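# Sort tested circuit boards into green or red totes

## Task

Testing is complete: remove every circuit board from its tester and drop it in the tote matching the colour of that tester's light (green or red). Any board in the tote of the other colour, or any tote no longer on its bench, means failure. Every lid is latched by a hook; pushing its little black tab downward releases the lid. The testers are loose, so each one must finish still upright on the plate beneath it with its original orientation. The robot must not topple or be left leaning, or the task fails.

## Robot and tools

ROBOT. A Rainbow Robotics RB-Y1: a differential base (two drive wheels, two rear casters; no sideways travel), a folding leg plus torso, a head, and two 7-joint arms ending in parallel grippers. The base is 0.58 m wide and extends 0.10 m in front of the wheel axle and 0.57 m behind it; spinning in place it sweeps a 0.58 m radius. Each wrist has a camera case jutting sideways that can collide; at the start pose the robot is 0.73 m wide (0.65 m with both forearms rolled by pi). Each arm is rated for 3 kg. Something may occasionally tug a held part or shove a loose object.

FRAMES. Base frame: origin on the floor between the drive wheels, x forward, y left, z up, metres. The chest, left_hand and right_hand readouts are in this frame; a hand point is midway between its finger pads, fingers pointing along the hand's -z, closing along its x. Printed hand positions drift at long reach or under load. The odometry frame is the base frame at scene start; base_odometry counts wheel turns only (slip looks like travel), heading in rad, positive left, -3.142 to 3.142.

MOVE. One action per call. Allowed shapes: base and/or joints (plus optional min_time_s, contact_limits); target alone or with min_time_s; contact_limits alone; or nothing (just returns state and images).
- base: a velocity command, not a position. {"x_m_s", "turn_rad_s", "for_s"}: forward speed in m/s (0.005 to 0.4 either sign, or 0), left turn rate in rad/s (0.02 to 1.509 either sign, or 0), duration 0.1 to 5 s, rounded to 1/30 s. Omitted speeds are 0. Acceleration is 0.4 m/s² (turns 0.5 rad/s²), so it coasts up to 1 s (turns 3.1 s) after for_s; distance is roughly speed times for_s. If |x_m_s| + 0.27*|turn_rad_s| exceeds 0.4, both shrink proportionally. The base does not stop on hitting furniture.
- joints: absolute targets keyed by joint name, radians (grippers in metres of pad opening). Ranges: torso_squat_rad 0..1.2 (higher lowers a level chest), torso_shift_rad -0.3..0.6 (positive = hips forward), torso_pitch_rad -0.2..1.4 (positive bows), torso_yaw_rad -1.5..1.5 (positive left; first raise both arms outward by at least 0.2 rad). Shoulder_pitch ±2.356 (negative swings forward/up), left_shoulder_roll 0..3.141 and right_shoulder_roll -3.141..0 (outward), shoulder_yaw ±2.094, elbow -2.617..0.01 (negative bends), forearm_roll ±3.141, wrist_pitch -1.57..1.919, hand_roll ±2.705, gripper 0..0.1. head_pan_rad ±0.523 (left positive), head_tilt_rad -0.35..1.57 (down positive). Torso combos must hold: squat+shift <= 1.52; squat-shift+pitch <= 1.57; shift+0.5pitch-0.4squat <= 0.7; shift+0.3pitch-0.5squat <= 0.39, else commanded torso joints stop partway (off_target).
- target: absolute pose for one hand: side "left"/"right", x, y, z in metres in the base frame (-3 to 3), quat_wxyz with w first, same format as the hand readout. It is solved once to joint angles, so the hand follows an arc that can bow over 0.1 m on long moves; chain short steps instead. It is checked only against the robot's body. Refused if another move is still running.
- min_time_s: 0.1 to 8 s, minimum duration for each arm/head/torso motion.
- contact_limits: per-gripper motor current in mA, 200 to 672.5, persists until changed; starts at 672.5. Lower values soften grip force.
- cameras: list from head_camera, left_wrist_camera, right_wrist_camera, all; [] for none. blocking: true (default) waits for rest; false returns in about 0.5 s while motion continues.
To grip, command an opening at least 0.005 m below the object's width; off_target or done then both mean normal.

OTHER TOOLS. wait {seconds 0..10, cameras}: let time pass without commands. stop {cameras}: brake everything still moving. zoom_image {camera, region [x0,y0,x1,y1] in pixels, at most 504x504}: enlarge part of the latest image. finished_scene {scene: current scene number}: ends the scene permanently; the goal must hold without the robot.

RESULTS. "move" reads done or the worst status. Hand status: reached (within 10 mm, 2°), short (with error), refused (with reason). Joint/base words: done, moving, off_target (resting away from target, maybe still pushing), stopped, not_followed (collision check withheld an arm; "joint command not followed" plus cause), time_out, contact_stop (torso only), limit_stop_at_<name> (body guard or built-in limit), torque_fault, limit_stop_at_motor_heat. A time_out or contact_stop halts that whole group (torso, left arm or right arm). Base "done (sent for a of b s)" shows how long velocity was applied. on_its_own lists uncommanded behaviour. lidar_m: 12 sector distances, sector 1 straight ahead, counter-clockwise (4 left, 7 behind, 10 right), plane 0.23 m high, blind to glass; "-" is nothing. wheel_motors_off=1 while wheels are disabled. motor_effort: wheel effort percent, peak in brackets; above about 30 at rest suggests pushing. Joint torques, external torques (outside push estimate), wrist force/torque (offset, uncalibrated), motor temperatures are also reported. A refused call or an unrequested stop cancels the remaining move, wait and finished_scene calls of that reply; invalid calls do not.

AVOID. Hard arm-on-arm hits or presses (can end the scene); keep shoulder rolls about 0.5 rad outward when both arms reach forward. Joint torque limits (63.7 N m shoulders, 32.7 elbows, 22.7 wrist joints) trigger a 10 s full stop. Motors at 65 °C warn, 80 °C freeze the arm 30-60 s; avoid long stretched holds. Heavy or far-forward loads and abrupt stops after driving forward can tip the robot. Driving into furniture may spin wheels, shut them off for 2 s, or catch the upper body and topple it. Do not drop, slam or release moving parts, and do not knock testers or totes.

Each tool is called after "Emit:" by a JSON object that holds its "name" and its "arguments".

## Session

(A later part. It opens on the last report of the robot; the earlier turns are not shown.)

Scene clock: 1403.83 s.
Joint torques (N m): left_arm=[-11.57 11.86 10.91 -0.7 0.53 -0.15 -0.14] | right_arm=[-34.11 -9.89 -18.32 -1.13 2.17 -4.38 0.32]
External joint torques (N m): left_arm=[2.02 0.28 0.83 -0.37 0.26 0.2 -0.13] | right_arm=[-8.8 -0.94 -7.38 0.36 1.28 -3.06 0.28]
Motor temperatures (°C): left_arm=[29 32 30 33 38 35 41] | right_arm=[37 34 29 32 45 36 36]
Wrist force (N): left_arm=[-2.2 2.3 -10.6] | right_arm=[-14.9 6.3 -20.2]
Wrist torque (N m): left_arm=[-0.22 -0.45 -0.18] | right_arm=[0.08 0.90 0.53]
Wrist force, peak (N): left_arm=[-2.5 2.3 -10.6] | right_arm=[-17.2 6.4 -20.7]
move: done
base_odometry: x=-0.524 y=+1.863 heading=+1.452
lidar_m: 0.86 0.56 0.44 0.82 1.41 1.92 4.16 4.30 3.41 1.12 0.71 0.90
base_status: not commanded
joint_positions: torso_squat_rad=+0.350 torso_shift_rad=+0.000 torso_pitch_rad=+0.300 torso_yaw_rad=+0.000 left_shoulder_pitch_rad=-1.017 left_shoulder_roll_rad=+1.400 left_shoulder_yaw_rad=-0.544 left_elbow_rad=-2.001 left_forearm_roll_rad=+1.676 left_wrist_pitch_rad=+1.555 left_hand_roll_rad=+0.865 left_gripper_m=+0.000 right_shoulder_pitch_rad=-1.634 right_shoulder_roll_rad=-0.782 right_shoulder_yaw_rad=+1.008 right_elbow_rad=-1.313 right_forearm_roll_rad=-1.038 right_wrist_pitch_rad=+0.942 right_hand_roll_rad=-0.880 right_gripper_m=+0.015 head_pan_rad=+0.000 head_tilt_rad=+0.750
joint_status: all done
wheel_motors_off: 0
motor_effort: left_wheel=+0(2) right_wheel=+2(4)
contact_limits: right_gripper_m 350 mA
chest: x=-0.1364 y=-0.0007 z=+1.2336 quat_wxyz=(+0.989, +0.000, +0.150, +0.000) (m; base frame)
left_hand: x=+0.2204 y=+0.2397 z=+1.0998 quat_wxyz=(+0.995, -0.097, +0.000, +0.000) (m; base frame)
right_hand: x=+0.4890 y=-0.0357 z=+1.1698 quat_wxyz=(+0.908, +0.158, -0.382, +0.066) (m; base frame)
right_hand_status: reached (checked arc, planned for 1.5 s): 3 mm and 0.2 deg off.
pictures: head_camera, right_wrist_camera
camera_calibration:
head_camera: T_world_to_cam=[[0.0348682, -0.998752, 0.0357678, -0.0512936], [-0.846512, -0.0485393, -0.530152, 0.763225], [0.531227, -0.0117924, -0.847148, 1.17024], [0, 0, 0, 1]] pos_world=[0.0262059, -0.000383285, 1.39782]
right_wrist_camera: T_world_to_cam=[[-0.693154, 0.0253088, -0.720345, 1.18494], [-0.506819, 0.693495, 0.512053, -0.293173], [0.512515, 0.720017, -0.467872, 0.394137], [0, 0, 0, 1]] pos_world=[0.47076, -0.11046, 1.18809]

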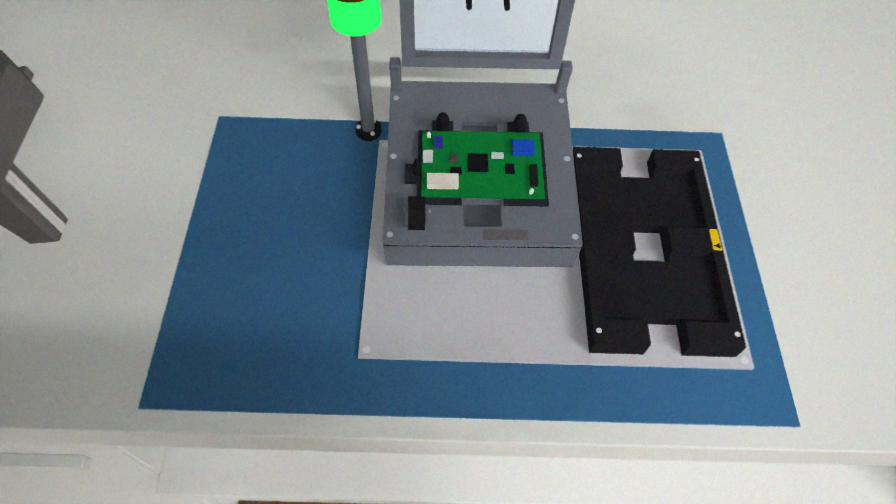

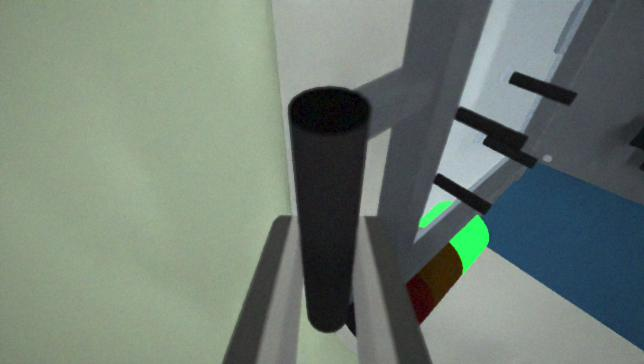

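Emit:
{"name": "move", "arguments": {"target": {"side":"right","x":0.454,"y":-0.035,"z":1.172,"quat_wxyz":[0.908,0.159,-0.382,0.067]}, "cameras": ["head_camera"], "min_time_s": 1.5}}

Scene clock: 1411.00 s.
Joint torques (N m): left_arm=[-11.99 12.05 11.06 -0.63 0.43 -0.13 -0.18] | right_arm=[-23.86 -11.71 -13.12 -1.82 1.39 -1.41 -0.36]
External joint torques (N m): left_arm=[1.6 0.47 0.98 -0.29 0.15 0.22 -0.18] | right_arm=[-0.03 -3.11 -1.42 -0.74 0.33 -0.23 -0.41]
Motor temperatures (°C): left_arm=[29 32 30 33 38 35 41] | right_arm=[38 34 29 32 45 36 36]
Wrist force (N): left_arm=[-2.2 2.3 -10.3] | right_arm=[-5.7 8.8 -20.4]
Wrist torque (N m): left_arm=[-0.22 -0.46 -0.19] | right_arm=[0.00 0.46 0.53]
Wrist force, peak (N): left_arm=[-2.6 2.3 -10.7] | right_arm=[-15.4 6.4 -20.4]
move: done
base_odometry: x=-0.524 y=+1.863 heading=+1.452
lidar_m: 0.86 0.56 0.44 0.82 1.41 1.92 4.17 4.29 3.40 1.12 0.70 0.90
base_status: not commanded
joint_positions: torso_squat_rad=+0.350 torso_shift_rad=+0.000 torso_pitch_rad=+0.300 torso_yaw_rad=+0.000 left_shoulder_pitch_rad=-1.017 left_shoulder_roll_rad=+1.400 left_shoulder_yaw_rad=-0.544 left_elbow_rad=-2.001 left_forearm_roll_rad=+1.676 left_wrist_pitch_rad=+1.555 left_hand_roll_rad=+0.865 left_gripper_m=+0.000 right_shoulder_pitch_rad=-1.603 right_shoulder_roll_rad=-0.865 right_shoulder_yaw_rad=+1.015 right_elbow_rad=-1.535 right_forearm_roll_rad=-0.981 right_wrist_pitch_rad=+0.998 right_hand_roll_rad=-1.028 right_gripper_m=+0.015 head_pan_rad=+0.000 head_tilt_rad=+0.750
joint_status: all done
wheel_motors_off: 0
motor_effort: left_wheel=+0(2) right_wheel=+3(5)
contact_limits: right_gripper_m 350 mA
chest: x=-0.1364 y=-0.0007 z=+1.2336 quat_wxyz=(+0.989, +0.000, +0.150, +0.000) (m; base frame)
left_hand: x=+0.2204 y=+0.2397 z=+1.0998 quat_wxyz=(+0.995, -0.097, +0.000, +0.000) (m; base frame)
right_hand: x=+0.4539 y=-0.0346 z=+1.1716 quat_wxyz=(+0.908, +0.159, -0.381, +0.068) (m; base frame)
right_hand_status: reached (checked arc, planned for 1.5 s): 1 mm and 0.2 deg off.
pictures: head_camera
camera_calibration:
head_camera: T_world_to_cam=[[0.034869, -0.998751, 0.0357773, -0.0512975], [-0.846509, -0.0485451, -0.530156, 0.763229], [0.531231, -0.0117998, -0.847145, 1.17024], [0, 0, 0, 1]] pos_world=[0.0262036, -0.000373887, 1.39783]

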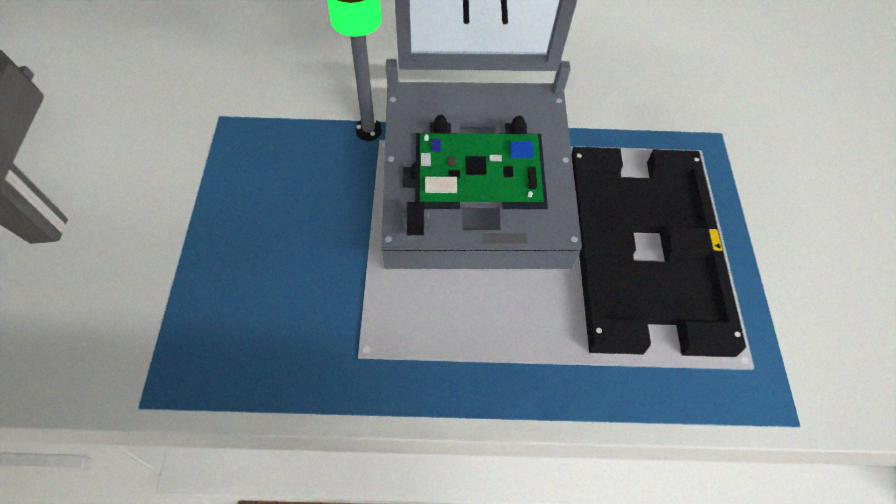

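Emit:
{"name": "wait", "arguments": {"seconds": 0, "cameras": ["right_wrist_camera"]}}

Scene clock: 1415.30 s.
Joint torques (N m): left_arm=[-11.95 11.91 10.94 -0.75 0.47 -0.09 -0.27] | right_arm=[-24.39 -11.63 -13.1 -1.86 1.42 -1.38 -0.35]
External joint torques (N m): left_arm=[1.63 0.33 0.86 -0.41 0.2 0.26 -0.26] | right_arm=[-0.56 -3.02 -1.4 -0.78 0.36 -0.19 -0.39]
Motor temperatures (°C): left_arm=[29 32 30 33 38 35 41] | right_arm=[38 34 29 32 45 36 36]
Wrist force (N): left_arm=[-2.2 2.3 -10.2] | right_arm=[-5.8 9.0 -20.4]
Wrist torque (N m): left_arm=[-0.22 -0.45 -0.20] | right_arm=[-0.01 0.45 0.50]
Wrist force, peak (N): left_arm=[-2.4 2.5 -10.8] | right_arm=[-5.7 9.2 -20.5]
base_odometry: x=-0.524 y=+1.863 heading=+1.452
lidar_m: 0.86 0.56 0.44 0.82 1.41 1.93 4.17 4.30 3.40 1.12 0.71 0.90
base_status: not commanded
joint_positions: torso_squat_rad=+0.350 torso_shift_rad=+0.000 torso_pitch_rad=+0.300 torso_yaw_rad=+0.000 left_shoulder_pitch_rad=-1.017 left_shoulder_roll_rad=+1.400 left_shoulder_yaw_rad=-0.544 left_elbow_rad=-2.001 left_forearm_roll_rad=+1.676 left_wrist_pitch_rad=+1.555 left_hand_roll_rad=+0.865 left_gripper_m=+0.000 right_shoulder_pitch_rad=-1.603 right_shoulder_roll_rad=-0.865 right_shoulder_yaw_rad=+1.015 right_elbow_rad=-1.535 right_forearm_roll_rad=-0.981 right_wrist_pitch_rad=+0.998 right_hand_roll_rad=-1.028 right_gripper_m=+0.015 head_pan_rad=+0.000 head_tilt_rad=+0.750
joint_status: all done
wheel_motors_off: 0
motor_effort: left_wheel=+0(2) right_wheel=+3(5)
contact_limits: right_gripper_m 350 mA
chest: x=-0.1364 y=-0.0007 z=+1.2336 quat_wxyz=(+0.989, +0.000, +0.150, +0.000) (m; base frame)
left_hand: x=+0.2204 y=+0.2397 z=+1.0998 quat_wxyz=(+0.995, -0.097, +0.000, +0.000) (m; base frame)
right_hand: x=+0.4539 y=-0.0346 z=+1.1716 quat_wxyz=(+0.908, +0.159, -0.381, +0.068) (m; base frame)
right_hand_status: reached (checked arc, planned for 1.5 s): 1 mm and 0.2 deg off.
pictures: right_wrist_camera
camera_calibration:
right_wrist_camera: T_world_to_cam=[[-0.694277, 0.0232072, -0.719334, 1.16118], [-0.509071, 0.69068, 0.513622, -0.313554], [0.508749, 0.722788, -0.467709, 0.413711], [0, 0, 0, 1]] pos_world=[0.436082, -0.109407, 1.18982]

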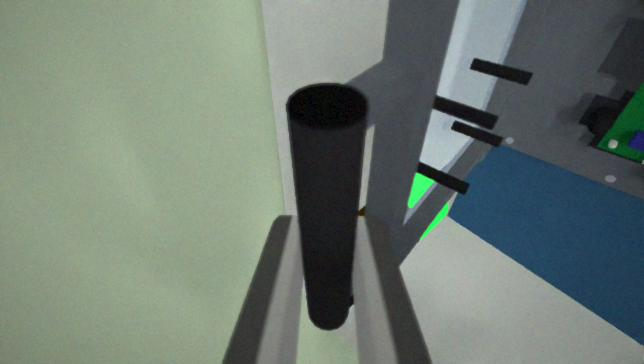

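Emit:
{"name": "move", "arguments": {"joints": {"right_gripper_m":0.035}, "cameras": ["right_wrist_camera","head_camera"]}}

Emit:
{"name": "move", "arguments": {"target": {"side":"right","x":0.405,"y":-0.055,"z":1.22,"quat_wxyz":[0.908,0.159,-0.382,0.067]}, "cameras": ["right_wrist_camera","head_camera"], "min_time_s": 1.5}}

Scene clock: 1430.70 s.
Joint torques (N m): left_arm=[-12.13 11.94 10.95 -0.81 0.49 -0.08 -0.17] | right_arm=[-23.03 -10.06 -12.1 -1.48 1.05 -1.41 -0.34]
External joint torques (N m): left_arm=[1.46 0.36 0.87 -0.47 0.22 0.27 -0.17] | right_arm=[0.8 -1.45 -0.41 -0.41 0 -0.23 -0.39]
Motor temperatures (°C): left_arm=[29 32 30 33 38 34 41] | right_arm=[38 34 29 32 45 36 36]
Wrist force (N): left_arm=[-2.5 2.2 -10.5] | right_arm=[-2.2 9.2 -10.6]
Wrist torque (N m): left_arm=[-0.20 -0.48 -0.19] | right_arm=[0.02 0.60 0.47]
Wrist force, peak (N): left_arm=[-2.5 2.3 -10.7] | right_arm=[-5.8 9.0 -20.5]
move: done
base_odometry: x=-0.524 y=+1.863 heading=+1.452
lidar_m: 0.86 0.56 0.44 0.81 1.41 1.93 4.17 4.30 3.40 1.13 0.72 0.90
base_status: not commanded
joint_positions: torso_squat_rad=+0.350 torso_shift_rad=+0.000 torso_pitch_rad=+0.300 torso_yaw_rad=+0.000 left_shoulder_pitch_rad=-1.017 left_shoulder_roll_rad=+1.400 left_shoulder_yaw_rad=-0.544 left_elbow_rad=-2.001 left_forearm_roll_rad=+1.676 left_wrist_pitch_rad=+1.555 left_hand_roll_rad=+0.865 left_gripper_m=+0.000 right_shoulder_pitch_rad=-1.604 right_shoulder_roll_rad=-0.866 right_shoulder_yaw_rad=+1.015 right_elbow_rad=-1.535 right_forearm_roll_rad=-0.981 right_wrist_pitch_rad=+0.998 right_hand_roll_rad=-1.028 right_gripper_m=+0.035 head_pan_rad=+0.000 head_tilt_rad=+0.750
joint_status: all done
wheel_motors_off: 0
motor_effort: left_wheel=+0(2) right_wheel=+2(4)
contact_limits: right_gripper_m 350 mA
chest: x=-0.1366 y=-0.0007 z=+1.2337 quat_wxyz=(+0.989, +0.000, +0.149, +0.000) (m; base frame)
left_hand: x=+0.2202 y=+0.2397 z=+1.1000 quat_wxyz=(+0.995, -0.097, +0.000, +0.000) (m; base frame)
right_hand: x=+0.4539 y=-0.0347 z=+1.1722 quat_wxyz=(+0.908, +0.159, -0.381, +0.068) (m; base frame)
pictures: head_camera, right_wrist_camera
camera_calibration:
head_camera: T_world_to_cam=[[0.0348539, -0.998751, 0.0357913, -0.0513107], [-0.846295, -0.0485445, -0.530498, 0.763516], [0.531574, -0.0118, -0.84693, 1.17016], [0, 0, 0, 1]] pos_world=[0.0259241, -0.000374208, 1.39792]
right_wrist_camera: T_world_to_cam=[[-0.69357, 0.023414, -0.720008, 1.16201], [-0.509447, 0.690715, 0.513202, -0.313154], [0.509337, 0.722748, -0.467132, 0.413164], [0, 0, 0, 1]] pos_world=[0.435964, -0.109521, 1.19037]

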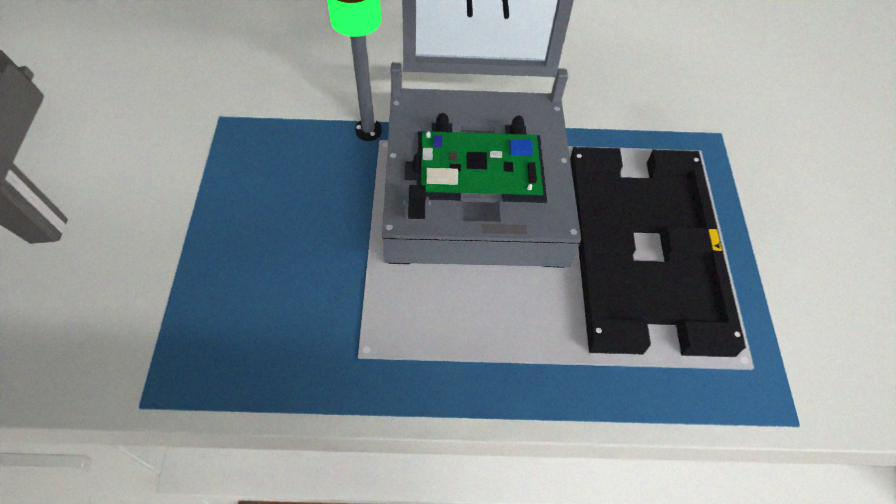

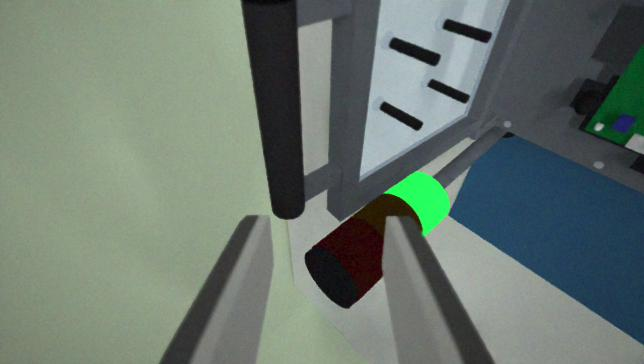

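Scene clock: 1432.53 s.
Joint torques (N m): left_arm=[-12 12 10.99 -0.75 0.5 -0.13 -0.18] | right_arm=[-20.78 -8.87 -12.46 -0.24 0.7 -0.9 -0.29]
External joint torques (N m): left_arm=[1.59 0.42 0.91 -0.41 0.22 0.22 -0.17] | right_arm=[0.61 -0.66 -0.58 -0.43 -0.5 0.17 -0.33]
Motor temperatures (°C): left_arm=[29 32 30 33 38 34 41] | right_arm=[38 34 29 32 45 36 36]
Wrist force (N): left_arm=[-2.2 2.4 -10.5] | right_arm=[-2.1 9.3 -10.7]
Wrist torque (N m): left_arm=[-0.23 -0.44 -0.19] | right_arm=[0.02 0.60 0.47]
Wrist force, peak (N): left_arm=[-2.3 2.2 -10.8] | right_arm=[-2.3 9.7 -11.0]
move: done
base_odometry: x=-0.524 y=+1.863 heading=+1.452
lidar_m: 0.86 0.56 0.44 0.82 1.41 1.93 4.16 4.31 3.40 1.12 0.70 0.90
base_status: not commanded
joint_positions: torso_squat_rad=+0.350 torso_shift_rad=+0.000 torso_pitch_rad=+0.300 torso_yaw_rad=+0.000 left_shoulder_pitch_rad=-1.017 left_shoulder_roll_rad=+1.400 left_shoulder_yaw_rad=-0.544 left_elbow_rad=-2.001 left_forearm_roll_rad=+1.676 left_wrist_pitch_rad=+1.555 left_hand_roll_rad=+0.865 left_gripper_m=+0.000 right_shoulder_pitch_rad=-1.633 right_shoulder_roll_rad=-1.036 right_shoulder_yaw_rad=+0.958 right_elbow_rad=-1.806 right_forearm_roll_rad=-1.050 right_wrist_pitch_rad=+1.126 right_hand_roll_rad=-1.132 right_gripper_m=+0.035 head_pan_rad=+0.000 head_tilt_rad=+0.750
joint_status: all done
wheel_motors_off: 0
motor_effort: left_wheel=+0(2) right_wheel=+3(4)
contact_limits: right_gripper_m 350 mA
chest: x=-0.1366 y=-0.0007 z=+1.2337 quat_wxyz=(+0.989, +0.000, +0.149, +0.000) (m; base frame)
left_hand: x=+0.2202 y=+0.2397 z=+1.1000 quat_wxyz=(+0.995, -0.097, +0.000, +0.000) (m; base frame)
right_hand: x=+0.4050 y=-0.0549 z=+1.2199 quat_wxyz=(+0.908, +0.159, -0.382, +0.067) (m; base frame)
right_hand_status: reached (checked arc, planned for 1.5 s): 0 mm and 0.0 deg off.
pictures: head_camera, right_wrist_camera
camera_calibration:
head_camera: T_world_to_cam=[[0.034854, -0.998751, 0.0357915, -0.0513108], [-0.846294, -0.0485448, -0.5305, 0.763518], [0.531575, -0.0118001, -0.846929, 1.17016], [0, 0, 0, 1]] pos_world=[0.0259231, -0.000374017, 1.39792]
right_wrist_camera: T_world_to_cam=[[-0.692581, 0.024411, -0.720927, 1.16377], [-0.509022, 0.691603, 0.512427, -0.347782], [0.511104, 0.721865, -0.466566, 0.473497], [0, 0, 0, 1]] pos_world=[0.386969, -0.129683, 1.23812]

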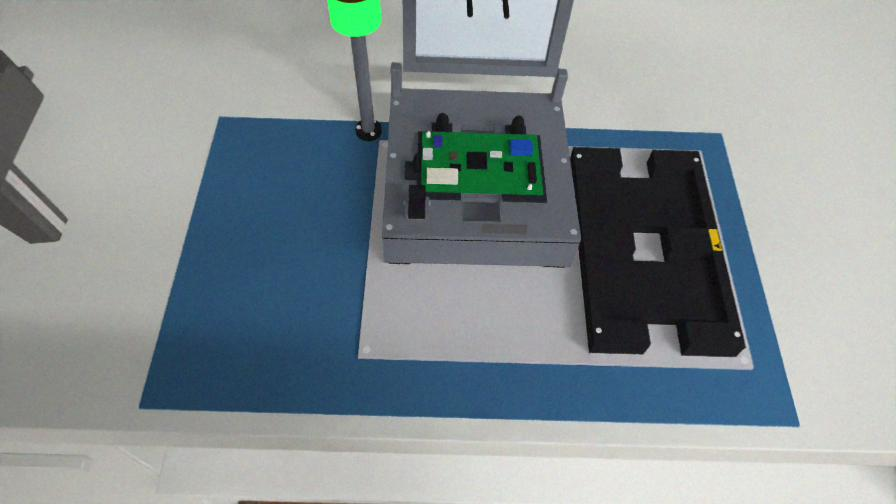

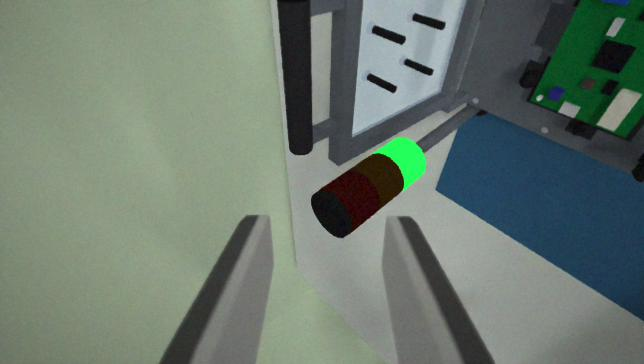

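Emit:
{"name": "zoom_image", "arguments": {"camera": "head_camera", "region": [350, 50, 620, 290]}}

Scaled by 1.867 from the camera's 896x504 image, which has a finer 1280x720 frame.

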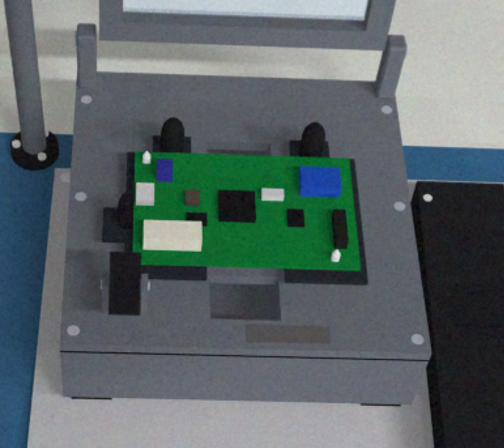

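Emit:
{"name": "move", "arguments": {"joints": {"right_gripper_m":0.0}, "cameras": []}}

Emit:
{"name": "move", "arguments": {"target": {"side":"right","x":0.405,"y":-0.035,"z":1.17,"quat_wxyz":[0.941,0.1653,-0.2911,0.0511]}, "cameras": ["right_wrist_camera"], "min_time_s": 1.5}}

Scene clock: 1464.10 s.
Joint torques (N m): left_arm=[-11.98 11.98 10.88 -0.79 0.49 -0.08 -0.23] | right_arm=[-20.99 -9.31 -12.2 -0.19 0.64 -0.89 -0.29]
External joint torques (N m): left_arm=[1.61 0.41 0.8 -0.45 0.21 0.27 -0.23] | right_arm=[0.39 -1.1 -0.33 -0.39 -0.57 0.19 -0.33]
Motor temperatures (°C): left_arm=[29 32 30 32 38 34 41] | right_arm=[37 34 29 32 45 36 36]
Wrist force (N): left_arm=[-2.2 2.4 -10.4] | right_arm=[-1.8 9.2 -10.7]
Wrist torque (N m): left_arm=[-0.21 -0.44 -0.20] | right_arm=[0.01 0.63 0.48]
Wrist force, peak (N): left_arm=[-2.6 2.4 -10.7] | right_arm=[-2.4 9.5 -11.2]
move: done
base_odometry: x=-0.524 y=+1.863 heading=+1.452
lidar_m: 0.86 0.56 0.45 0.81 1.41 1.92 4.16 4.30 3.40 1.12 0.71 0.90
base_status: not commanded
joint_positions: torso_squat_rad=+0.350 torso_shift_rad=+0.000 torso_pitch_rad=+0.300 torso_yaw_rad=+0.000 left_shoulder_pitch_rad=-1.017 left_shoulder_roll_rad=+1.400 left_shoulder_yaw_rad=-0.544 left_elbow_rad=-2.001 left_forearm_roll_rad=+1.676 left_wrist_pitch_rad=+1.555 left_hand_roll_rad=+0.865 left_gripper_m=+0.000 right_shoulder_pitch_rad=-1.633 right_shoulder_roll_rad=-1.036 right_shoulder_yaw_rad=+0.958 right_elbow_rad=-1.806 right_forearm_roll_rad=-1.050 right_wrist_pitch_rad=+1.126 right_hand_roll_rad=-1.132 right_gripper_m=+0.000 head_pan_rad=+0.000 head_tilt_rad=+0.750
joint_status: all done
wheel_motors_off: 0
motor_effort: left_wheel=+1(2) right_wheel=+3(5)
contact_limits: right_gripper_m 350 mA
chest: x=-0.1366 y=-0.0007 z=+1.2337 quat_wxyz=(+0.989, +0.000, +0.149, +0.000) (m; base frame)
left_hand: x=+0.2202 y=+0.2397 z=+1.1000 quat_wxyz=(+0.995, -0.097, +0.000, +0.000) (m; base frame)
right_hand: x=+0.4050 y=-0.0549 z=+1.2199 quat_wxyz=(+0.908, +0.159, -0.382, +0.067) (m; base frame)
pictures: none
No camera images: "cameras" was empty.

Scene clock: 1465.93 s.
Joint torques (N m): left_arm=[-11.89 12.05 11.03 -0.73 0.53 -0.07 -0.21] | right_arm=[-21.85 -5.95 -10.39 0.29 0.41 -0.84 0.38]
External joint torques (N m): left_arm=[1.7 0.48 0.95 -0.39 0.25 0.28 -0.21] | right_arm=[1 2.38 1.3 0.85 -0.48 0.25 0.35]
Motor temperatures (°C): left_arm=[29 32 30 32 38 34 41] | right_arm=[37 34 29 32 45 36 36]
Wrist force (N): left_arm=[-2.2 2.2 -10.2] | right_arm=[-1.3 8.9 -11.3]
Wrist torque (N m): left_arm=[-0.20 -0.46 -0.21] | right_arm=[0.05 0.63 0.49]
Wrist force, peak (N): left_arm=[-2.3 2.5 -10.7] | right_arm=[-1.5 9.3 -11.7]
move: done
base_odometry: x=-0.524 y=+1.863 heading=+1.452
lidar_m: 0.86 0.57 0.44 0.82 1.41 1.92 4.16 4.30 3.41 1.12 0.70 0.91
base_status: not commanded
joint_positions: torso_squat_rad=+0.350 torso_shift_rad=+0.000 torso_pitch_rad=+0.300 torso_yaw_rad=+0.000 left_shoulder_pitch_rad=-1.017 left_shoulder_roll_rad=+1.400 left_shoulder_yaw_rad=-0.544 left_elbow_rad=-2.001 left_forearm_roll_rad=+1.676 left_wrist_pitch_rad=+1.555 left_hand_roll_rad=+0.865 left_gripper_m=+0.000 right_shoulder_pitch_rad=-1.634 right_shoulder_roll_rad=-0.913 right_shoulder_yaw_rad=+0.992 right_elbow_rad=-1.628 right_forearm_roll_rad=-1.182 right_wrist_pitch_rad=+1.153 right_hand_roll_rad=-1.061 right_gripper_m=+0.000 head_pan_rad=+0.000 head_tilt_rad=+0.750
joint_status: all done
wheel_motors_off: 0
motor_effort: left_wheel=+0(2) right_wheel=+1(5)
contact_limits: right_gripper_m 350 mA
chest: x=-0.1366 y=-0.0007 z=+1.2337 quat_wxyz=(+0.989, +0.000, +0.149, +0.000) (m; base frame)
left_hand: x=+0.2202 y=+0.2397 z=+1.1000 quat_wxyz=(+0.995, -0.097, +0.000, +0.000) (m; base frame)
right_hand: x=+0.4046 y=-0.0353 z=+1.1703 quat_wxyz=(+0.940, +0.166, -0.292, +0.050) (m; base frame)
right_hand_status: reached (checked arc, planned for 1.5 s): 1 mm and 0.2 deg off.
pictures: right_wrist_camera
camera_calibration:
right_wrist_camera: T_world_to_cam=[[-0.818362, 0.026757, -0.57408, 1.00639], [-0.400013, 0.690711, 0.602418, -0.485598], [0.412643, 0.722635, -0.554549, 0.579239], [0, 0, 0, 1]] pos_world=[0.390331, -0.110099, 1.1915]

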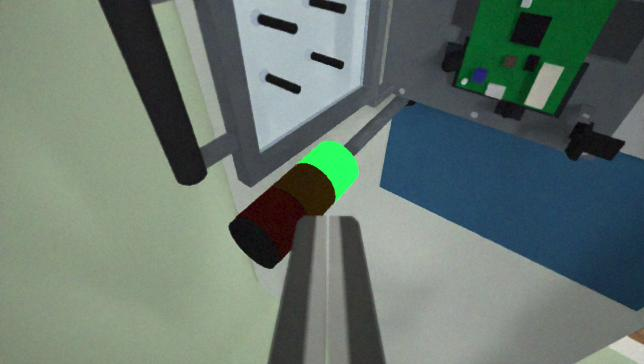

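Emit:
{"name": "move", "arguments": {"cameras": ["head_camera","right_wrist_camera"]}}

Scene clock: 1496.93 s.
Joint torques (N m): left_arm=[-11.82 11.85 10.88 -0.77 0.47 -0.16 -0.23] | right_arm=[-21.96 -6.04 -10.36 0.3 0.49 -0.81 0.36]
External joint torques (N m): left_arm=[1.77 0.28 0.8 -0.43 0.19 0.19 -0.23] | right_arm=[0.9 2.29 1.33 0.86 -0.4 0.27 0.33]
Motor temperatures (°C): left_arm=[29 32 30 32 38 34 41] | right_arm=[37 34 29 32 45 36 36]
Wrist force (N): left_arm=[-2.2 2.4 -10.5] | right_arm=[-1.4 9.1 -11.5]
Wrist torque (N m): left_arm=[-0.23 -0.45 -0.20] | right_arm=[0.01 0.62 0.48]
Wrist force, peak (N): left_arm=[-2.5 2.2 -10.7] | right_arm=[-1.5 9.2 -11.7]
base_odometry: x=-0.524 y=+1.863 heading=+1.452
lidar_m: 0.86 0.56 0.44 0.82 1.41 1.92 4.16 4.30 3.41 1.12 0.71 0.90
base_status: not commanded
joint_positions: torso_squat_rad=+0.350 torso_shift_rad=+0.000 torso_pitch_rad=+0.300 torso_yaw_rad=+0.000 left_shoulder_pitch_rad=-1.017 left_shoulder_roll_rad=+1.400 left_shoulder_yaw_rad=-0.544 left_elbow_rad=-2.001 left_forearm_roll_rad=+1.676 left_wrist_pitch_rad=+1.555 left_hand_roll_rad=+0.865 left_gripper_m=+0.000 right_shoulder_pitch_rad=-1.634 right_shoulder_roll_rad=-0.913 right_shoulder_yaw_rad=+0.992 right_elbow_rad=-1.628 right_forearm_roll_rad=-1.182 right_wrist_pitch_rad=+1.153 right_hand_roll_rad=-1.061 right_gripper_m=+0.000 head_pan_rad=+0.000 head_tilt_rad=+0.750
joint_status: all done
wheel_motors_off: 0
motor_effort: left_wheel=+0(2) right_wheel=+3(5)
contact_limits: right_gripper_m 350 mA
chest: x=-0.1366 y=-0.0007 z=+1.2337 quat_wxyz=(+0.989, +0.000, +0.149, +0.000) (m; base frame)
left_hand: x=+0.2202 y=+0.2397 z=+1.1000 quat_wxyz=(+0.995, -0.097, +0.000, +0.000) (m; base frame)
right_hand: x=+0.4046 y=-0.0353 z=+1.1703 quat_wxyz=(+0.940, +0.166, -0.292, +0.050) (m; base frame)
right_hand_status: reached (checked arc, planned for 1.5 s): 1 mm and 0.2 deg off.
pictures: head_camera, right_wrist_camera
camera_calibration:
head_camera: T_world_to_cam=[[0.0348539, -0.998751, 0.0357913, -0.0513107], [-0.846294, -0.0485446, -0.5305, 0.763518], [0.531575, -0.0117999, -0.846929, 1.17016], [0, 0, 0, 1]] pos_world=[0.025923, -0.00037424, 1.39792]
right_wrist_camera: T_world_to_cam=[[-0.818361, 0.0267569, -0.574081, 1.00639], [-0.400013, 0.690711, 0.602418, -0.485598], [0.412643, 0.722636, -0.554548, 0.579239], [0, 0, 0, 1]] pos_world=[0.39033, -0.110099, 1.1915]

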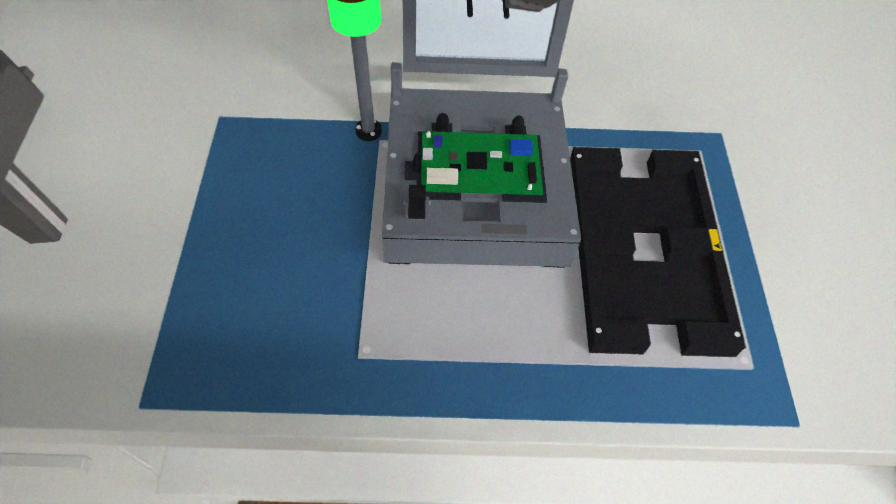

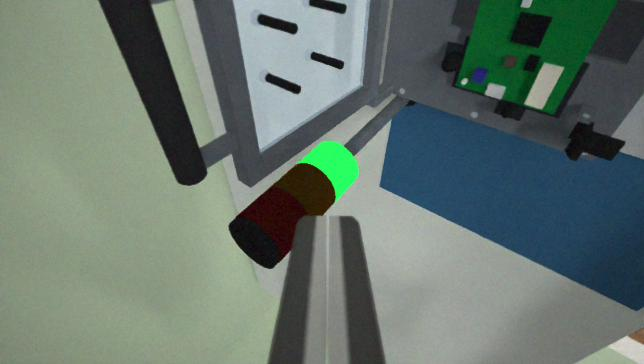

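Emit:
{"name": "move", "arguments": {"target": {"side":"right","x":0.33,"y":-0.04,"z":1.12,"quat_wxyz":[1,0,0,0]}, "cameras": []}}

Emit:
{"name": "move", "arguments": {"joints": {"right_gripper_m":0.1}, "contact_limits": {"right_gripper_m":672.5}, "cameras": []}}

Emit:
{"name": "move", "arguments": {"target": {"side":"right","x":0.396,"y":-0.02,"z":1.03,"quat_wxyz":[1,0,0,0]}, "cameras": ["head_camera","right_wrist_camera"]}}

Scene clock: 1513.20 s.
Joint torques (N m): left_arm=[-12.28 11.86 10.73 -0.55 0.49 -0.15 -0.19] | right_arm=[-22.7 -8.76 -8.1 0.33 0.42 -0.35 0.18]
External joint torques (N m): left_arm=[1.31 0.29 0.65 -0.21 0.21 0.2 -0.19] | right_arm=[2.02 -0.41 1.15 0.83 0.18 -0.33 0.18]
Motor temperatures (°C): left_arm=[29 32 30 32 38 34 41] | right_arm=[37 34 29 32 45 36 36]
Wrist force (N): left_arm=[-2.1 2.2 -10.2] | right_arm=[2.1 10.2 -13.3]
Wrist torque (N m): left_arm=[-0.21 -0.44 -0.19] | right_arm=[0.02 0.83 0.51]
Wrist force, peak (N): left_arm=[-2.3 2.1 -10.9] | right_arm=[1.4 10.6 -13.3]
move: done
base_odometry: x=-0.524 y=+1.863 heading=+1.452
lidar_m: 0.86 0.57 0.44 0.82 1.41 1.93 4.16 4.30 3.41 1.12 0.72 0.90
base_status: not commanded
joint_positions: torso_squat_rad=+0.350 torso_shift_rad=+0.000 torso_pitch_rad=+0.300 torso_yaw_rad=+0.000 left_shoulder_pitch_rad=-1.017 left_shoulder_roll_rad=+1.400 left_shoulder_yaw_rad=-0.544 left_elbow_rad=-2.001 left_forearm_roll_rad=+1.676 left_wrist_pitch_rad=+1.555 left_hand_roll_rad=+0.865 left_gripper_m=+0.000 right_shoulder_pitch_rad=-1.814 right_shoulder_roll_rad=-0.620 right_shoulder_yaw_rad=+1.101 right_elbow_rad=-1.174 right_forearm_roll_rad=-1.535 right_wrist_pitch_rad=+1.691 right_hand_roll_rad=-1.000 right_gripper_m=+0.000 head_pan_rad=+0.000 head_tilt_rad=+0.750
joint_status: all done
wheel_motors_off: 0
motor_effort: left_wheel=-3(3) right_wheel=+3(4)
contact_limits: right_gripper_m 350 mA
chest: x=-0.1366 y=-0.0007 z=+1.2337 quat_wxyz=(+0.989, +0.000, +0.149, +0.000) (m; base frame)
left_hand: x=+0.2202 y=+0.2397 z=+1.1000 quat_wxyz=(+0.995, -0.097, +0.000, +0.000) (m; base frame)
right_hand: x=+0.3290 y=-0.0400 z=+1.1205 quat_wxyz=(+1.000, +0.002, -0.004, +0.000) (m; base frame)
right_hand_status: reached (checked arc, planned for 0.8 s): 1 mm and 0.5 deg off.
pictures: none
No camera images: "cameras" was empty.

Scene clock: 1514.90 s.
Joint torques (N m): left_arm=[-12.11 11.77 10.9 -0.64 0.47 -0.22 -0.15] | right_arm=[-22.58 -8.7 -8.31 0.55 0.25 -0.31 0.17]
External joint torques (N m): left_arm=[1.48 0.19 0.82 -0.3 0.19 0.13 -0.15] | right_arm=[2.14 -0.36 0.94 1.04 0.01 -0.29 0.17]
Motor temperatures (°C): left_arm=[29 32 30 32 38 34 41] | right_arm=[37 34 29 32 45 36 36]
Wrist force (N): left_arm=[-2.3 2.5 -10.6] | right_arm=[1.9 10.2 -13.2]
Wrist torque (N m): left_arm=[-0.23 -0.46 -0.19] | right_arm=[0.02 0.83 0.53]
Wrist force, peak (N): left_arm=[-2.2 2.3 -10.8] | right_arm=[2.1 10.7 -13.3]
move: done
base_odometry: x=-0.524 y=+1.863 heading=+1.452
lidar_m: 0.86 0.56 0.44 0.82 1.41 1.92 4.16 4.30 3.41 1.12 0.71 0.90
base_status: not commanded
joint_positions: torso_squat_rad=+0.350 torso_shift_rad=+0.000 torso_pitch_rad=+0.300 torso_yaw_rad=+0.000 left_shoulder_pitch_rad=-1.017 left_shoulder_roll_rad=+1.400 left_shoulder_yaw_rad=-0.544 left_elbow_rad=-2.001 left_forearm_roll_rad=+1.676 left_wrist_pitch_rad=+1.555 left_hand_roll_rad=+0.865 left_gripper_m=+0.000 right_shoulder_pitch_rad=-1.814 right_shoulder_roll_rad=-0.620 right_shoulder_yaw_rad=+1.101 right_elbow_rad=-1.174 right_forearm_roll_rad=-1.535 right_wrist_pitch_rad=+1.691 right_hand_roll_rad=-1.000 right_gripper_m=+0.099 head_pan_rad=+0.000 head_tilt_rad=+0.750
joint_status: all done
wheel_motors_off: 0
motor_effort: left_wheel=-2(2) right_wheel=+3(5)
contact_limits: right_gripper_m 672.5 mA
chest: x=-0.1366 y=-0.0007 z=+1.2337 quat_wxyz=(+0.989, +0.000, +0.149, +0.000) (m; base frame)
left_hand: x=+0.2202 y=+0.2397 z=+1.1000 quat_wxyz=(+0.995, -0.097, +0.000, +0.000) (m; base frame)
right_hand: x=+0.3290 y=-0.0400 z=+1.1205 quat_wxyz=(+1.000, +0.002, -0.004, +0.000) (m; base frame)
pictures: none
No camera images: "cameras" was empty.

Scene clock: 1516.77 s.
Joint torques (N m): left_arm=[-12.28 11.59 11.05 -0.5 0.49 -0.17 -0.17] | right_arm=[-24.73 -8.6 -1.74 -0.15 0.33 -0.21 -0.09]
External joint torques (N m): left_arm=[1.31 0.01 0.97 -0.17 0.22 0.19 -0.17] | right_arm=[1.82 0.17 0.77 0.87 0.05 -0.06 -0.09]
Motor temperatures (°C): left_arm=[29 32 30 32 38 34 41] | right_arm=[37 34 29 32 45 36 36]
Wrist force (N): left_arm=[-2.2 2.2 -10.3] | right_arm=[1.9 10.6 -12.7]
Wrist torque (N m): left_arm=[-0.21 -0.43 -0.21] | right_arm=[-0.02 0.83 0.52]
Wrist force, peak (N): left_arm=[-2.7 2.2 -10.7] | right_arm=[1.3 11.0 -14.2]
move: short
base_odometry: x=-0.524 y=+1.863 heading=+1.452
lidar_m: 0.86 0.55 0.44 0.82 1.41 1.92 4.17 4.30 3.41 1.13 0.70 0.90
base_status: not commanded
joint_positions: torso_squat_rad=+0.350 torso_shift_rad=+0.000 torso_pitch_rad=+0.300 torso_yaw_rad=+0.000 left_shoulder_pitch_rad=-1.017 left_shoulder_roll_rad=+1.400 left_shoulder_yaw_rad=-0.544 left_elbow_rad=-2.001 left_forearm_roll_rad=+1.676 left_wrist_pitch_rad=+1.555 left_hand_roll_rad=+0.865 left_gripper_m=+0.000 right_shoulder_pitch_rad=-1.833 right_shoulder_roll_rad=-0.182 right_shoulder_yaw_rad=+1.149 right_elbow_rad=-0.267 right_forearm_roll_rad=-1.437 right_wrist_pitch_rad=+1.437 right_hand_roll_rad=-0.515 right_gripper_m=+0.099 head_pan_rad=+0.000 head_tilt_rad=+0.750
joint_status: all done
wheel_motors_off: 0
motor_effort: left_wheel=-3(4) right_wheel=+2(4)
contact_limits: right_gripper_m 672.5 mA
chest: x=-0.1366 y=-0.0007 z=+1.2337 quat_wxyz=(+0.989, +0.000, +0.149, +0.000) (m; base frame)
left_hand: x=+0.2202 y=+0.2397 z=+1.1000 quat_wxyz=(+0.995, -0.097, +0.000, +0.000) (m; base frame)
right_hand: x=+0.3954 y=-0.0201 z=+1.0302 quat_wxyz=(+1.000, +0.011, -0.027, +0.000) (m; base frame)
right_hand_status: short (checked arc, as near as the solve gets, planned for 1.2 s): 1 mm and 3.3 deg off. The place is met; only the turn is off.
pictures: head_camera, right_wrist_camera
camera_calibration:
head_camera: T_world_to_cam=[[0.034851, -0.998753, 0.0357565, -0.05129], [-0.846249, -0.0485246, -0.530573, 0.763585], [0.531646, -0.0117679, -0.846885, 1.17014], [0, 0, 0, 1]] pos_world=[0.0258726, -0.000403327, 1.39794]
right_wrist_camera: T_world_to_cam=[[-0.997302, 0.0209771, -0.0703504, 0.469715], [-0.0140328, 0.88616, 0.463167, -0.420587], [0.0720576, 0.462905, -0.883474, 0.962658], [0, 0, 0, 1]] pos_world=[0.393178, -0.0827655, 1.07833]

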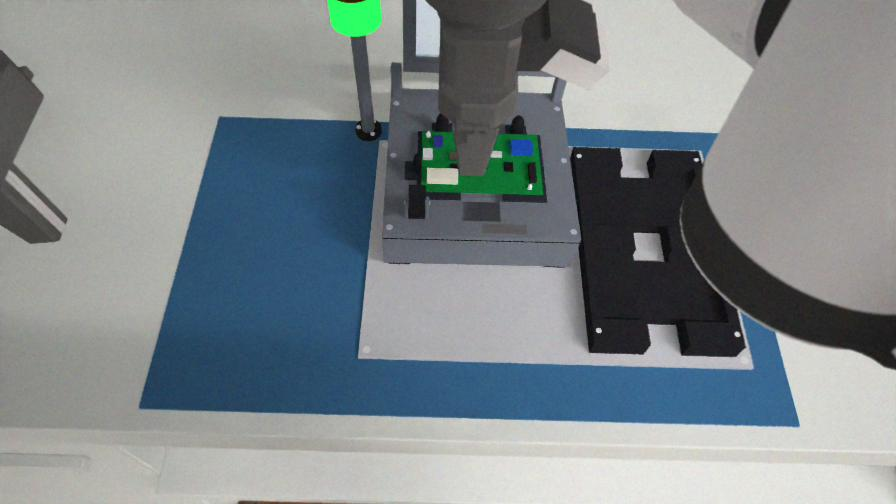

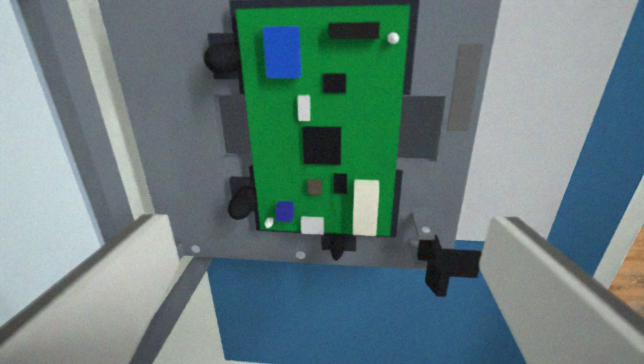

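Emit:
{"name": "move", "arguments": {"target": {"side":"right","x":0.38,"y":-0.02,"z":1.08,"quat_wxyz":[1,0,0,0]}, "cameras": []}}

Emit:
{"name": "move", "arguments": {"joints": {"torso_pitch_rad":0.37}, "min_time_s": 1.5, "cameras": []}}

Emit:
{"name": "move", "arguments": {"target": {"side":"right","x":0.393,"y":-0.02,"z":1.01,"quat_wxyz":[1,0,0,0]}, "cameras": ["head_camera","right_wrist_camera"]}}

Scene clock: 1534.47 s.
Joint torques (N m): left_arm=[-12.26 11.72 10.72 -0.59 0.47 -0.22 -0.26] | right_arm=[-23.46 -9.79 -3.58 -0.81 -0.04 -0.34 -0.2]
External joint torques (N m): left_arm=[1.33 0.14 0.64 -0.26 0.19 0.14 -0.26] | right_arm=[3.01 -0.44 -0.92 0.16 -0.29 -0.33 -0.2]
Motor temperatures (°C): left_arm=[29 32 30 32 38 34 41] | right_arm=[37 34 29 32 45 36 36]
Wrist force (N): left_arm=[-2.2 2.3 -10.5] | right_arm=[2.4 10.7 -13.0]
Wrist torque (N m): left_arm=[-0.20 -0.45 -0.19] | right_arm=[-0.04 0.86 0.54]
Wrist force, peak (N): left_arm=[-2.3 2.4 -10.7] | right_arm=[1.8 10.6 -14.2]
move: done
base_odometry: x=-0.524 y=+1.863 heading=+1.452
lidar_m: 0.86 0.56 0.44 0.82 1.41 1.92 4.16 4.29 3.41 1.12 0.70 0.90
base_status: not commanded
joint_positions: torso_squat_rad=+0.350 torso_shift_rad=+0.000 torso_pitch_rad=+0.300 torso_yaw_rad=+0.000 left_shoulder_pitch_rad=-1.017 left_shoulder_roll_rad=+1.400 left_shoulder_yaw_rad=-0.544 left_elbow_rad=-2.001 left_forearm_roll_rad=+1.676 left_wrist_pitch_rad=+1.555 left_hand_roll_rad=+0.865 left_gripper_m=+0.000 right_shoulder_pitch_rad=-1.923 right_shoulder_roll_rad=-0.209 right_shoulder_yaw_rad=+1.130 right_elbow_rad=-0.285 right_forearm_roll_rad=-1.465 right_wrist_pitch_rad=+1.599 right_hand_roll_rad=-0.534 right_gripper_m=+0.099 head_pan_rad=+0.000 head_tilt_rad=+0.750
joint_status: all done
wheel_motors_off: 0
motor_effort: left_wheel=-3(4) right_wheel=+2(4)
contact_limits: right_gripper_m 672.5 mA
chest: x=-0.1367 y=-0.0008 z=+1.2337 quat_wxyz=(+0.989, +0.000, +0.149, +0.000) (m; base frame)
left_hand: x=+0.2202 y=+0.2397 z=+1.1001 quat_wxyz=(+0.995, -0.097, +0.000, +0.000) (m; base frame)
right_hand: x=+0.3805 y=-0.0198 z=+1.0802 quat_wxyz=(+1.000, -0.002, +0.005, +0.000) (m; base frame)
right_hand_status: reached (checked arc, planned for 0.4 s): 1 mm and 0.6 deg off.
pictures: none
No camera images: "cameras" was empty.

Scene clock: 1536.27 s.
Joint torques (N m): left_arm=[-12.01 11.79 10.67 -1.06 0.5 -0.09 -0.18] | right_arm=[-23.36 -9.03 -3.59 -1.01 -0.13 -0.17 -0.17]
External joint torques (N m): left_arm=[1.2 -0.12 0.68 -0.31 0.12 0.17 -0.18] | right_arm=[3.14 -0.39 -0.92 0.17 -0.32 -0.29 -0.17]
Motor temperatures (°C): left_arm=[29 32 30 32 38 34 41] | right_arm=[37 34 29 32 45 36 36]
Wrist force (N): left_arm=[-1.7 2.4 -10.5] | right_arm=[2.8 10.7 -12.7]
Wrist torque (N m): left_arm=[-0.22 -0.41 -0.21] | right_arm=[-0.03 0.90 0.54]
Wrist force, peak (N): left_arm=[-2.3 2.1 -10.7] | right_arm=[2.7 10.9 -13.5]
move: done
base_odometry: x=-0.524 y=+1.863 heading=+1.452
lidar_m: 0.86 0.56 0.44 0.81 1.42 1.93 4.16 4.30 3.41 1.12 0.71 0.90
base_status: not commanded
joint_positions: torso_squat_rad=+0.350 torso_shift_rad=+0.000 torso_pitch_rad=+0.370 torso_yaw_rad=+0.000 left_shoulder_pitch_rad=-1.017 left_shoulder_roll_rad=+1.400 left_shoulder_yaw_rad=-0.544 left_elbow_rad=-2.001 left_forearm_roll_rad=+1.676 left_wrist_pitch_rad=+1.555 left_hand_roll_rad=+0.865 left_gripper_m=+0.000 right_shoulder_pitch_rad=-1.923 right_shoulder_roll_rad=-0.209 right_shoulder_yaw_rad=+1.130 right_elbow_rad=-0.285 right_forearm_roll_rad=-1.465 right_wrist_pitch_rad=+1.599 right_hand_roll_rad=-0.534 right_gripper_m=+0.099 head_pan_rad=+0.000 head_tilt_rad=+0.750
joint_status: all done
wheel_motors_off: 0
motor_effort: left_wheel=-3(3) right_wheel=+2(4)
contact_limits: right_gripper_m 672.5 mA
chest: x=-0.1162 y=-0.0007 z=+1.2266 quat_wxyz=(+0.983, +0.000, +0.184, +0.000) (m; base frame)
left_hand: x=+0.2304 y=+0.2397 z=+1.0683 quat_wxyz=(+0.995, -0.097, +0.035, +0.003) (m; base frame)
right_hand: x=+0.3890 y=-0.0197 z=+1.0373 quat_wxyz=(+0.999, -0.002, +0.040, +0.000) (m; base frame)
pictures: none
No camera images: "cameras" was empty.

Scene clock: 1537.70 s.
Joint torques (N m): left_arm=[-11.97 11.76 10.77 -0.99 0.6 -0.17 -0.22] | right_arm=[-24.33 -8.11 -4.77 -1.32 0.1 -0.16 0.04]
External joint torques (N m): left_arm=[1.25 -0.15 0.78 -0.24 0.22 0.09 -0.22] | right_arm=[2.05 -0.04 0.59 -0.08 -0.14 -0.17 0.04]
Motor temperatures (°C): left_arm=[29 32 30 32 38 34 41] | right_arm=[37 34 29 32 45 36 36]
Wrist force (N): left_arm=[-1.7 2.4 -10.5] | right_arm=[2.4 10.5 -13.3]
Wrist torque (N m): left_arm=[-0.23 -0.41 -0.20] | right_arm=[-0.02 0.87 0.51]
Wrist force, peak (N): left_arm=[-1.9 2.3 -10.7] | right_arm=[2.4 11.7 -12.7]
move: done
base_odometry: x=-0.524 y=+1.863 heading=+1.452
lidar_m: 0.86 0.56 0.44 0.81 1.42 1.92 4.16 4.30 3.41 1.12 0.71 0.90
base_status: not commanded
joint_positions: torso_squat_rad=+0.350 torso_shift_rad=+0.000 torso_pitch_rad=+0.370 torso_yaw_rad=+0.000 left_shoulder_pitch_rad=-1.017 left_shoulder_roll_rad=+1.400 left_shoulder_yaw_rad=-0.544 left_elbow_rad=-2.001 left_forearm_roll_rad=+1.676 left_wrist_pitch_rad=+1.555 left_hand_roll_rad=+0.865 left_gripper_m=+0.000 right_shoulder_pitch_rad=-1.817 right_shoulder_roll_rad=-0.326 right_shoulder_yaw_rad=+1.161 right_elbow_rad=-0.600 right_forearm_roll_rad=-1.423 right_wrist_pitch_rad=+1.511 right_hand_roll_rad=-0.705 right_gripper_m=+0.099 head_pan_rad=+0.000 head_tilt_rad=+0.750
joint_status: all done
wheel_motors_off: 0
motor_effort: left_wheel=-2(4) right_wheel=+3(4)
contact_limits: right_gripper_m 672.5 mA
chest: x=-0.1162 y=-0.0007 z=+1.2266 quat_wxyz=(+0.983, +0.000, +0.184, +0.000) (m; base frame)
left_hand: x=+0.2304 y=+0.2397 z=+1.0683 quat_wxyz=(+0.995, -0.097, +0.035, +0.003) (m; base frame)
right_hand: x=+0.3926 y=-0.0200 z=+1.0101 quat_wxyz=(+1.000, -0.002, +0.006, +0.000) (m; base frame)
right_hand_status: reached (checked arc, planned for 0.6 s): 0 mm and 0.7 deg off.
pictures: head_camera, right_wrist_camera
camera_calibration:
head_camera: T_world_to_cam=[[0.0372835, -0.998752, 0.0332369, -0.0483726], [-0.881269, -0.0485426, -0.470116, 0.698881], [0.471142, -0.0117631, -0.881979, 1.18926], [0, 0, 0, 1]] pos_world=[0.0573953, -0.00039724, 1.37907]
right_wrist_camera: T_world_to_cam=[[-0.999798, 0.0194686, -0.0049834, 0.400369], [0.0152893, 0.897824, 0.44009, -0.399375], [0.0130422, 0.439925, -0.89794, 0.982377], [0, 0, 0, 1]] pos_world=[0.393582, -0.081398, 1.05987]

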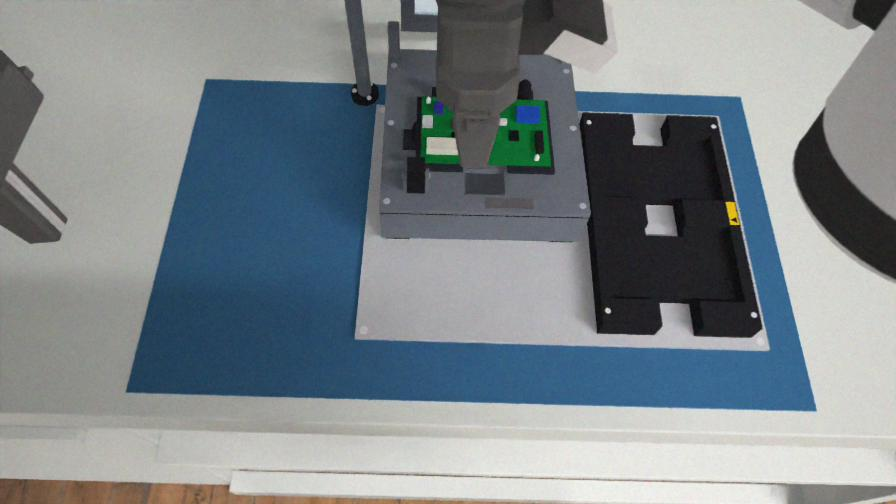

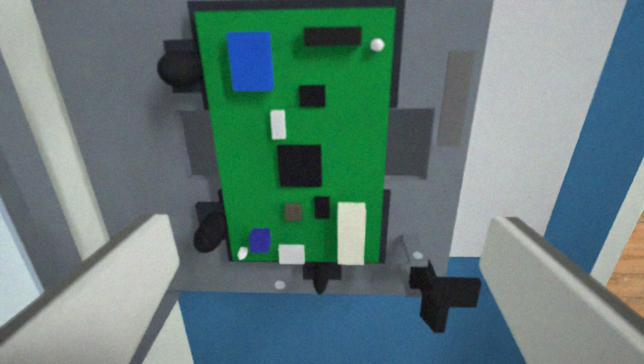

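Emit:
{"name": "move", "arguments": {"target": {"side":"right","x":0.396,"y":-0.034,"z":0.987,"quat_wxyz":[1,0,0,0]}, "cameras": ["head_camera","right_wrist_camera"]}}

Emit:
{"name": "zoom_image", "arguments": {"camera": "head_camera", "region": [360, 40, 620, 260]}}

Scene clock: 1554.43 s.
Joint torques (N m): left_arm=[-12.1 11.62 10.58 -0.95 0.54 -0.09 -0.16] | right_arm=[-24.92 -7.81 -5.01 -1.25 0.14 -0.17 0.16]
External joint torques (N m): left_arm=[1.11 -0.29 0.59 -0.2 0.16 0.17 -0.16] | right_arm=[1.37 0.09 0.61 0.03 -0.11 -0.15 0.16]
Motor temperatures (°C): left_arm=[29 32 30 32 38 34 41] | right_arm=[37 34 29 32 45 36 36]
Wrist force (N): left_arm=[-1.9 2.4 -10.4] | right_arm=[2.4 10.4 -13.0]
Wrist torque (N m): left_arm=[-0.22 -0.44 -0.20] | right_arm=[0.02 0.86 0.50]
Wrist force, peak (N): left_arm=[-1.8 2.5 -10.8] | right_arm=[1.8 10.2 -14.4]
move: done
base_odometry: x=-0.524 y=+1.863 heading=+1.452
lidar_m: 0.86 0.56 0.44 0.82 1.41 1.93 4.16 4.30 3.41 1.12 0.71 0.90
base_status: not commanded
joint_positions: torso_squat_rad=+0.350 torso_shift_rad=+0.000 torso_pitch_rad=+0.370 torso_yaw_rad=+0.000 left_shoulder_pitch_rad=-1.017 left_shoulder_roll_rad=+1.400 left_shoulder_yaw_rad=-0.544 left_elbow_rad=-2.001 left_forearm_roll_rad=+1.676 left_wrist_pitch_rad=+1.555 left_hand_roll_rad=+0.865 left_gripper_m=+0.000 right_shoulder_pitch_rad=-1.761 right_shoulder_roll_rad=-0.356 right_shoulder_yaw_rad=+1.173 right_elbow_rad=-0.636 right_forearm_roll_rad=-1.406 right_wrist_pitch_rad=+1.458 right_hand_roll_rad=-0.698 right_gripper_m=+0.099 head_pan_rad=+0.000 head_tilt_rad=+0.750
joint_status: all done
wheel_motors_off: 0
motor_effort: left_wheel=-3(3) right_wheel=+3(5)
contact_limits: right_gripper_m 672.5 mA
chest: x=-0.1162 y=-0.0007 z=+1.2266 quat_wxyz=(+0.983, +0.000, +0.184, +0.000) (m; base frame)
left_hand: x=+0.2304 y=+0.2397 z=+1.0683 quat_wxyz=(+0.995, -0.097, +0.035, +0.003) (m; base frame)
right_hand: x=+0.3960 y=-0.0340 z=+0.9871 quat_wxyz=(+1.000, +0.000, +0.000, +0.000) (m; base frame)
right_hand_status: reached (checked arc, planned for 0.3 s): 0 mm and 0.0 deg off.
pictures: head_camera, right_wrist_camera
camera_calibration:
head_camera: T_world_to_cam=[[0.0372939, -0.998752, 0.0332293, -0.048363], [-0.881283, -0.0485478, -0.470088, 0.698851], [0.471114, -0.011753, -0.881994, 1.18927], [0, 0, 0, 1]] pos_world=[0.0574083, -0.000397369, 1.37906]
right_wrist_camera: T_world_to_cam=[[-0.999647, 0.0203444, -0.0171016, 0.41592], [0.0106324, 0.895852, 0.444225, -0.379057], [0.024358, 0.443886, -0.895752, 0.961324], [0, 0, 0, 1]] pos_world=[0.396387, -0.0956007, 1.03661]

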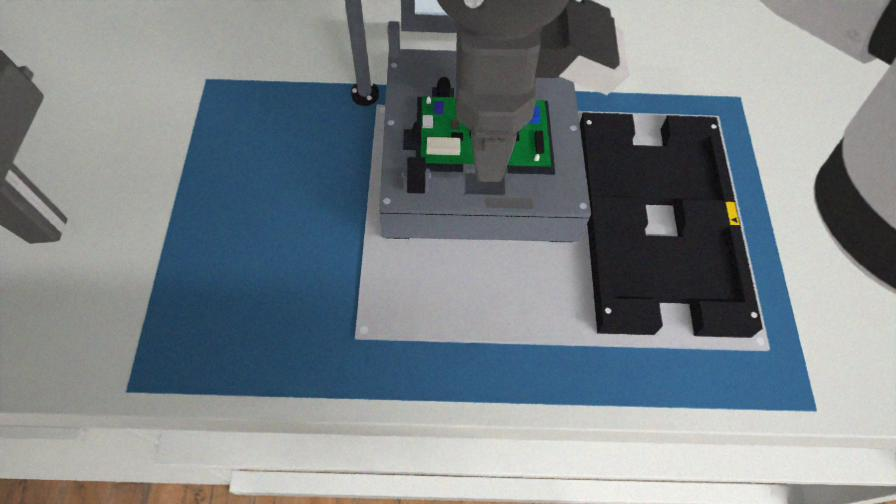

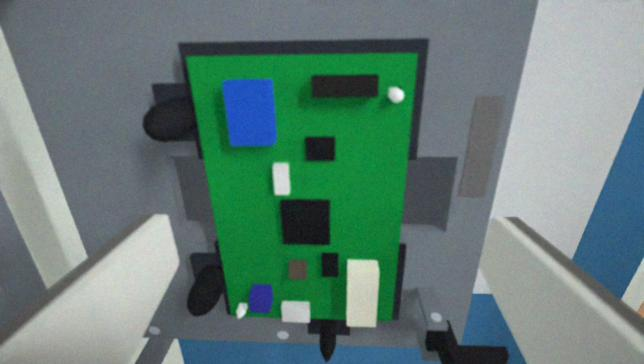

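Scaled by 1.938 from the camera's 896x504 image, which has a finer 1280x720 frame.

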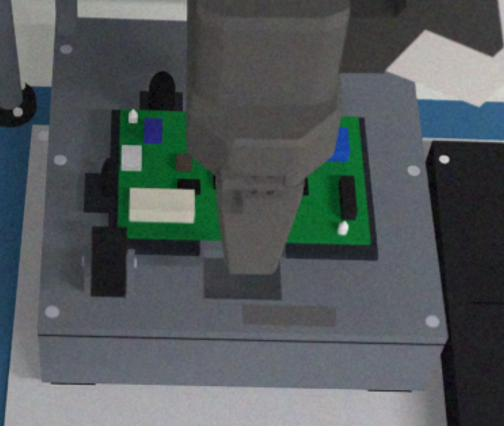

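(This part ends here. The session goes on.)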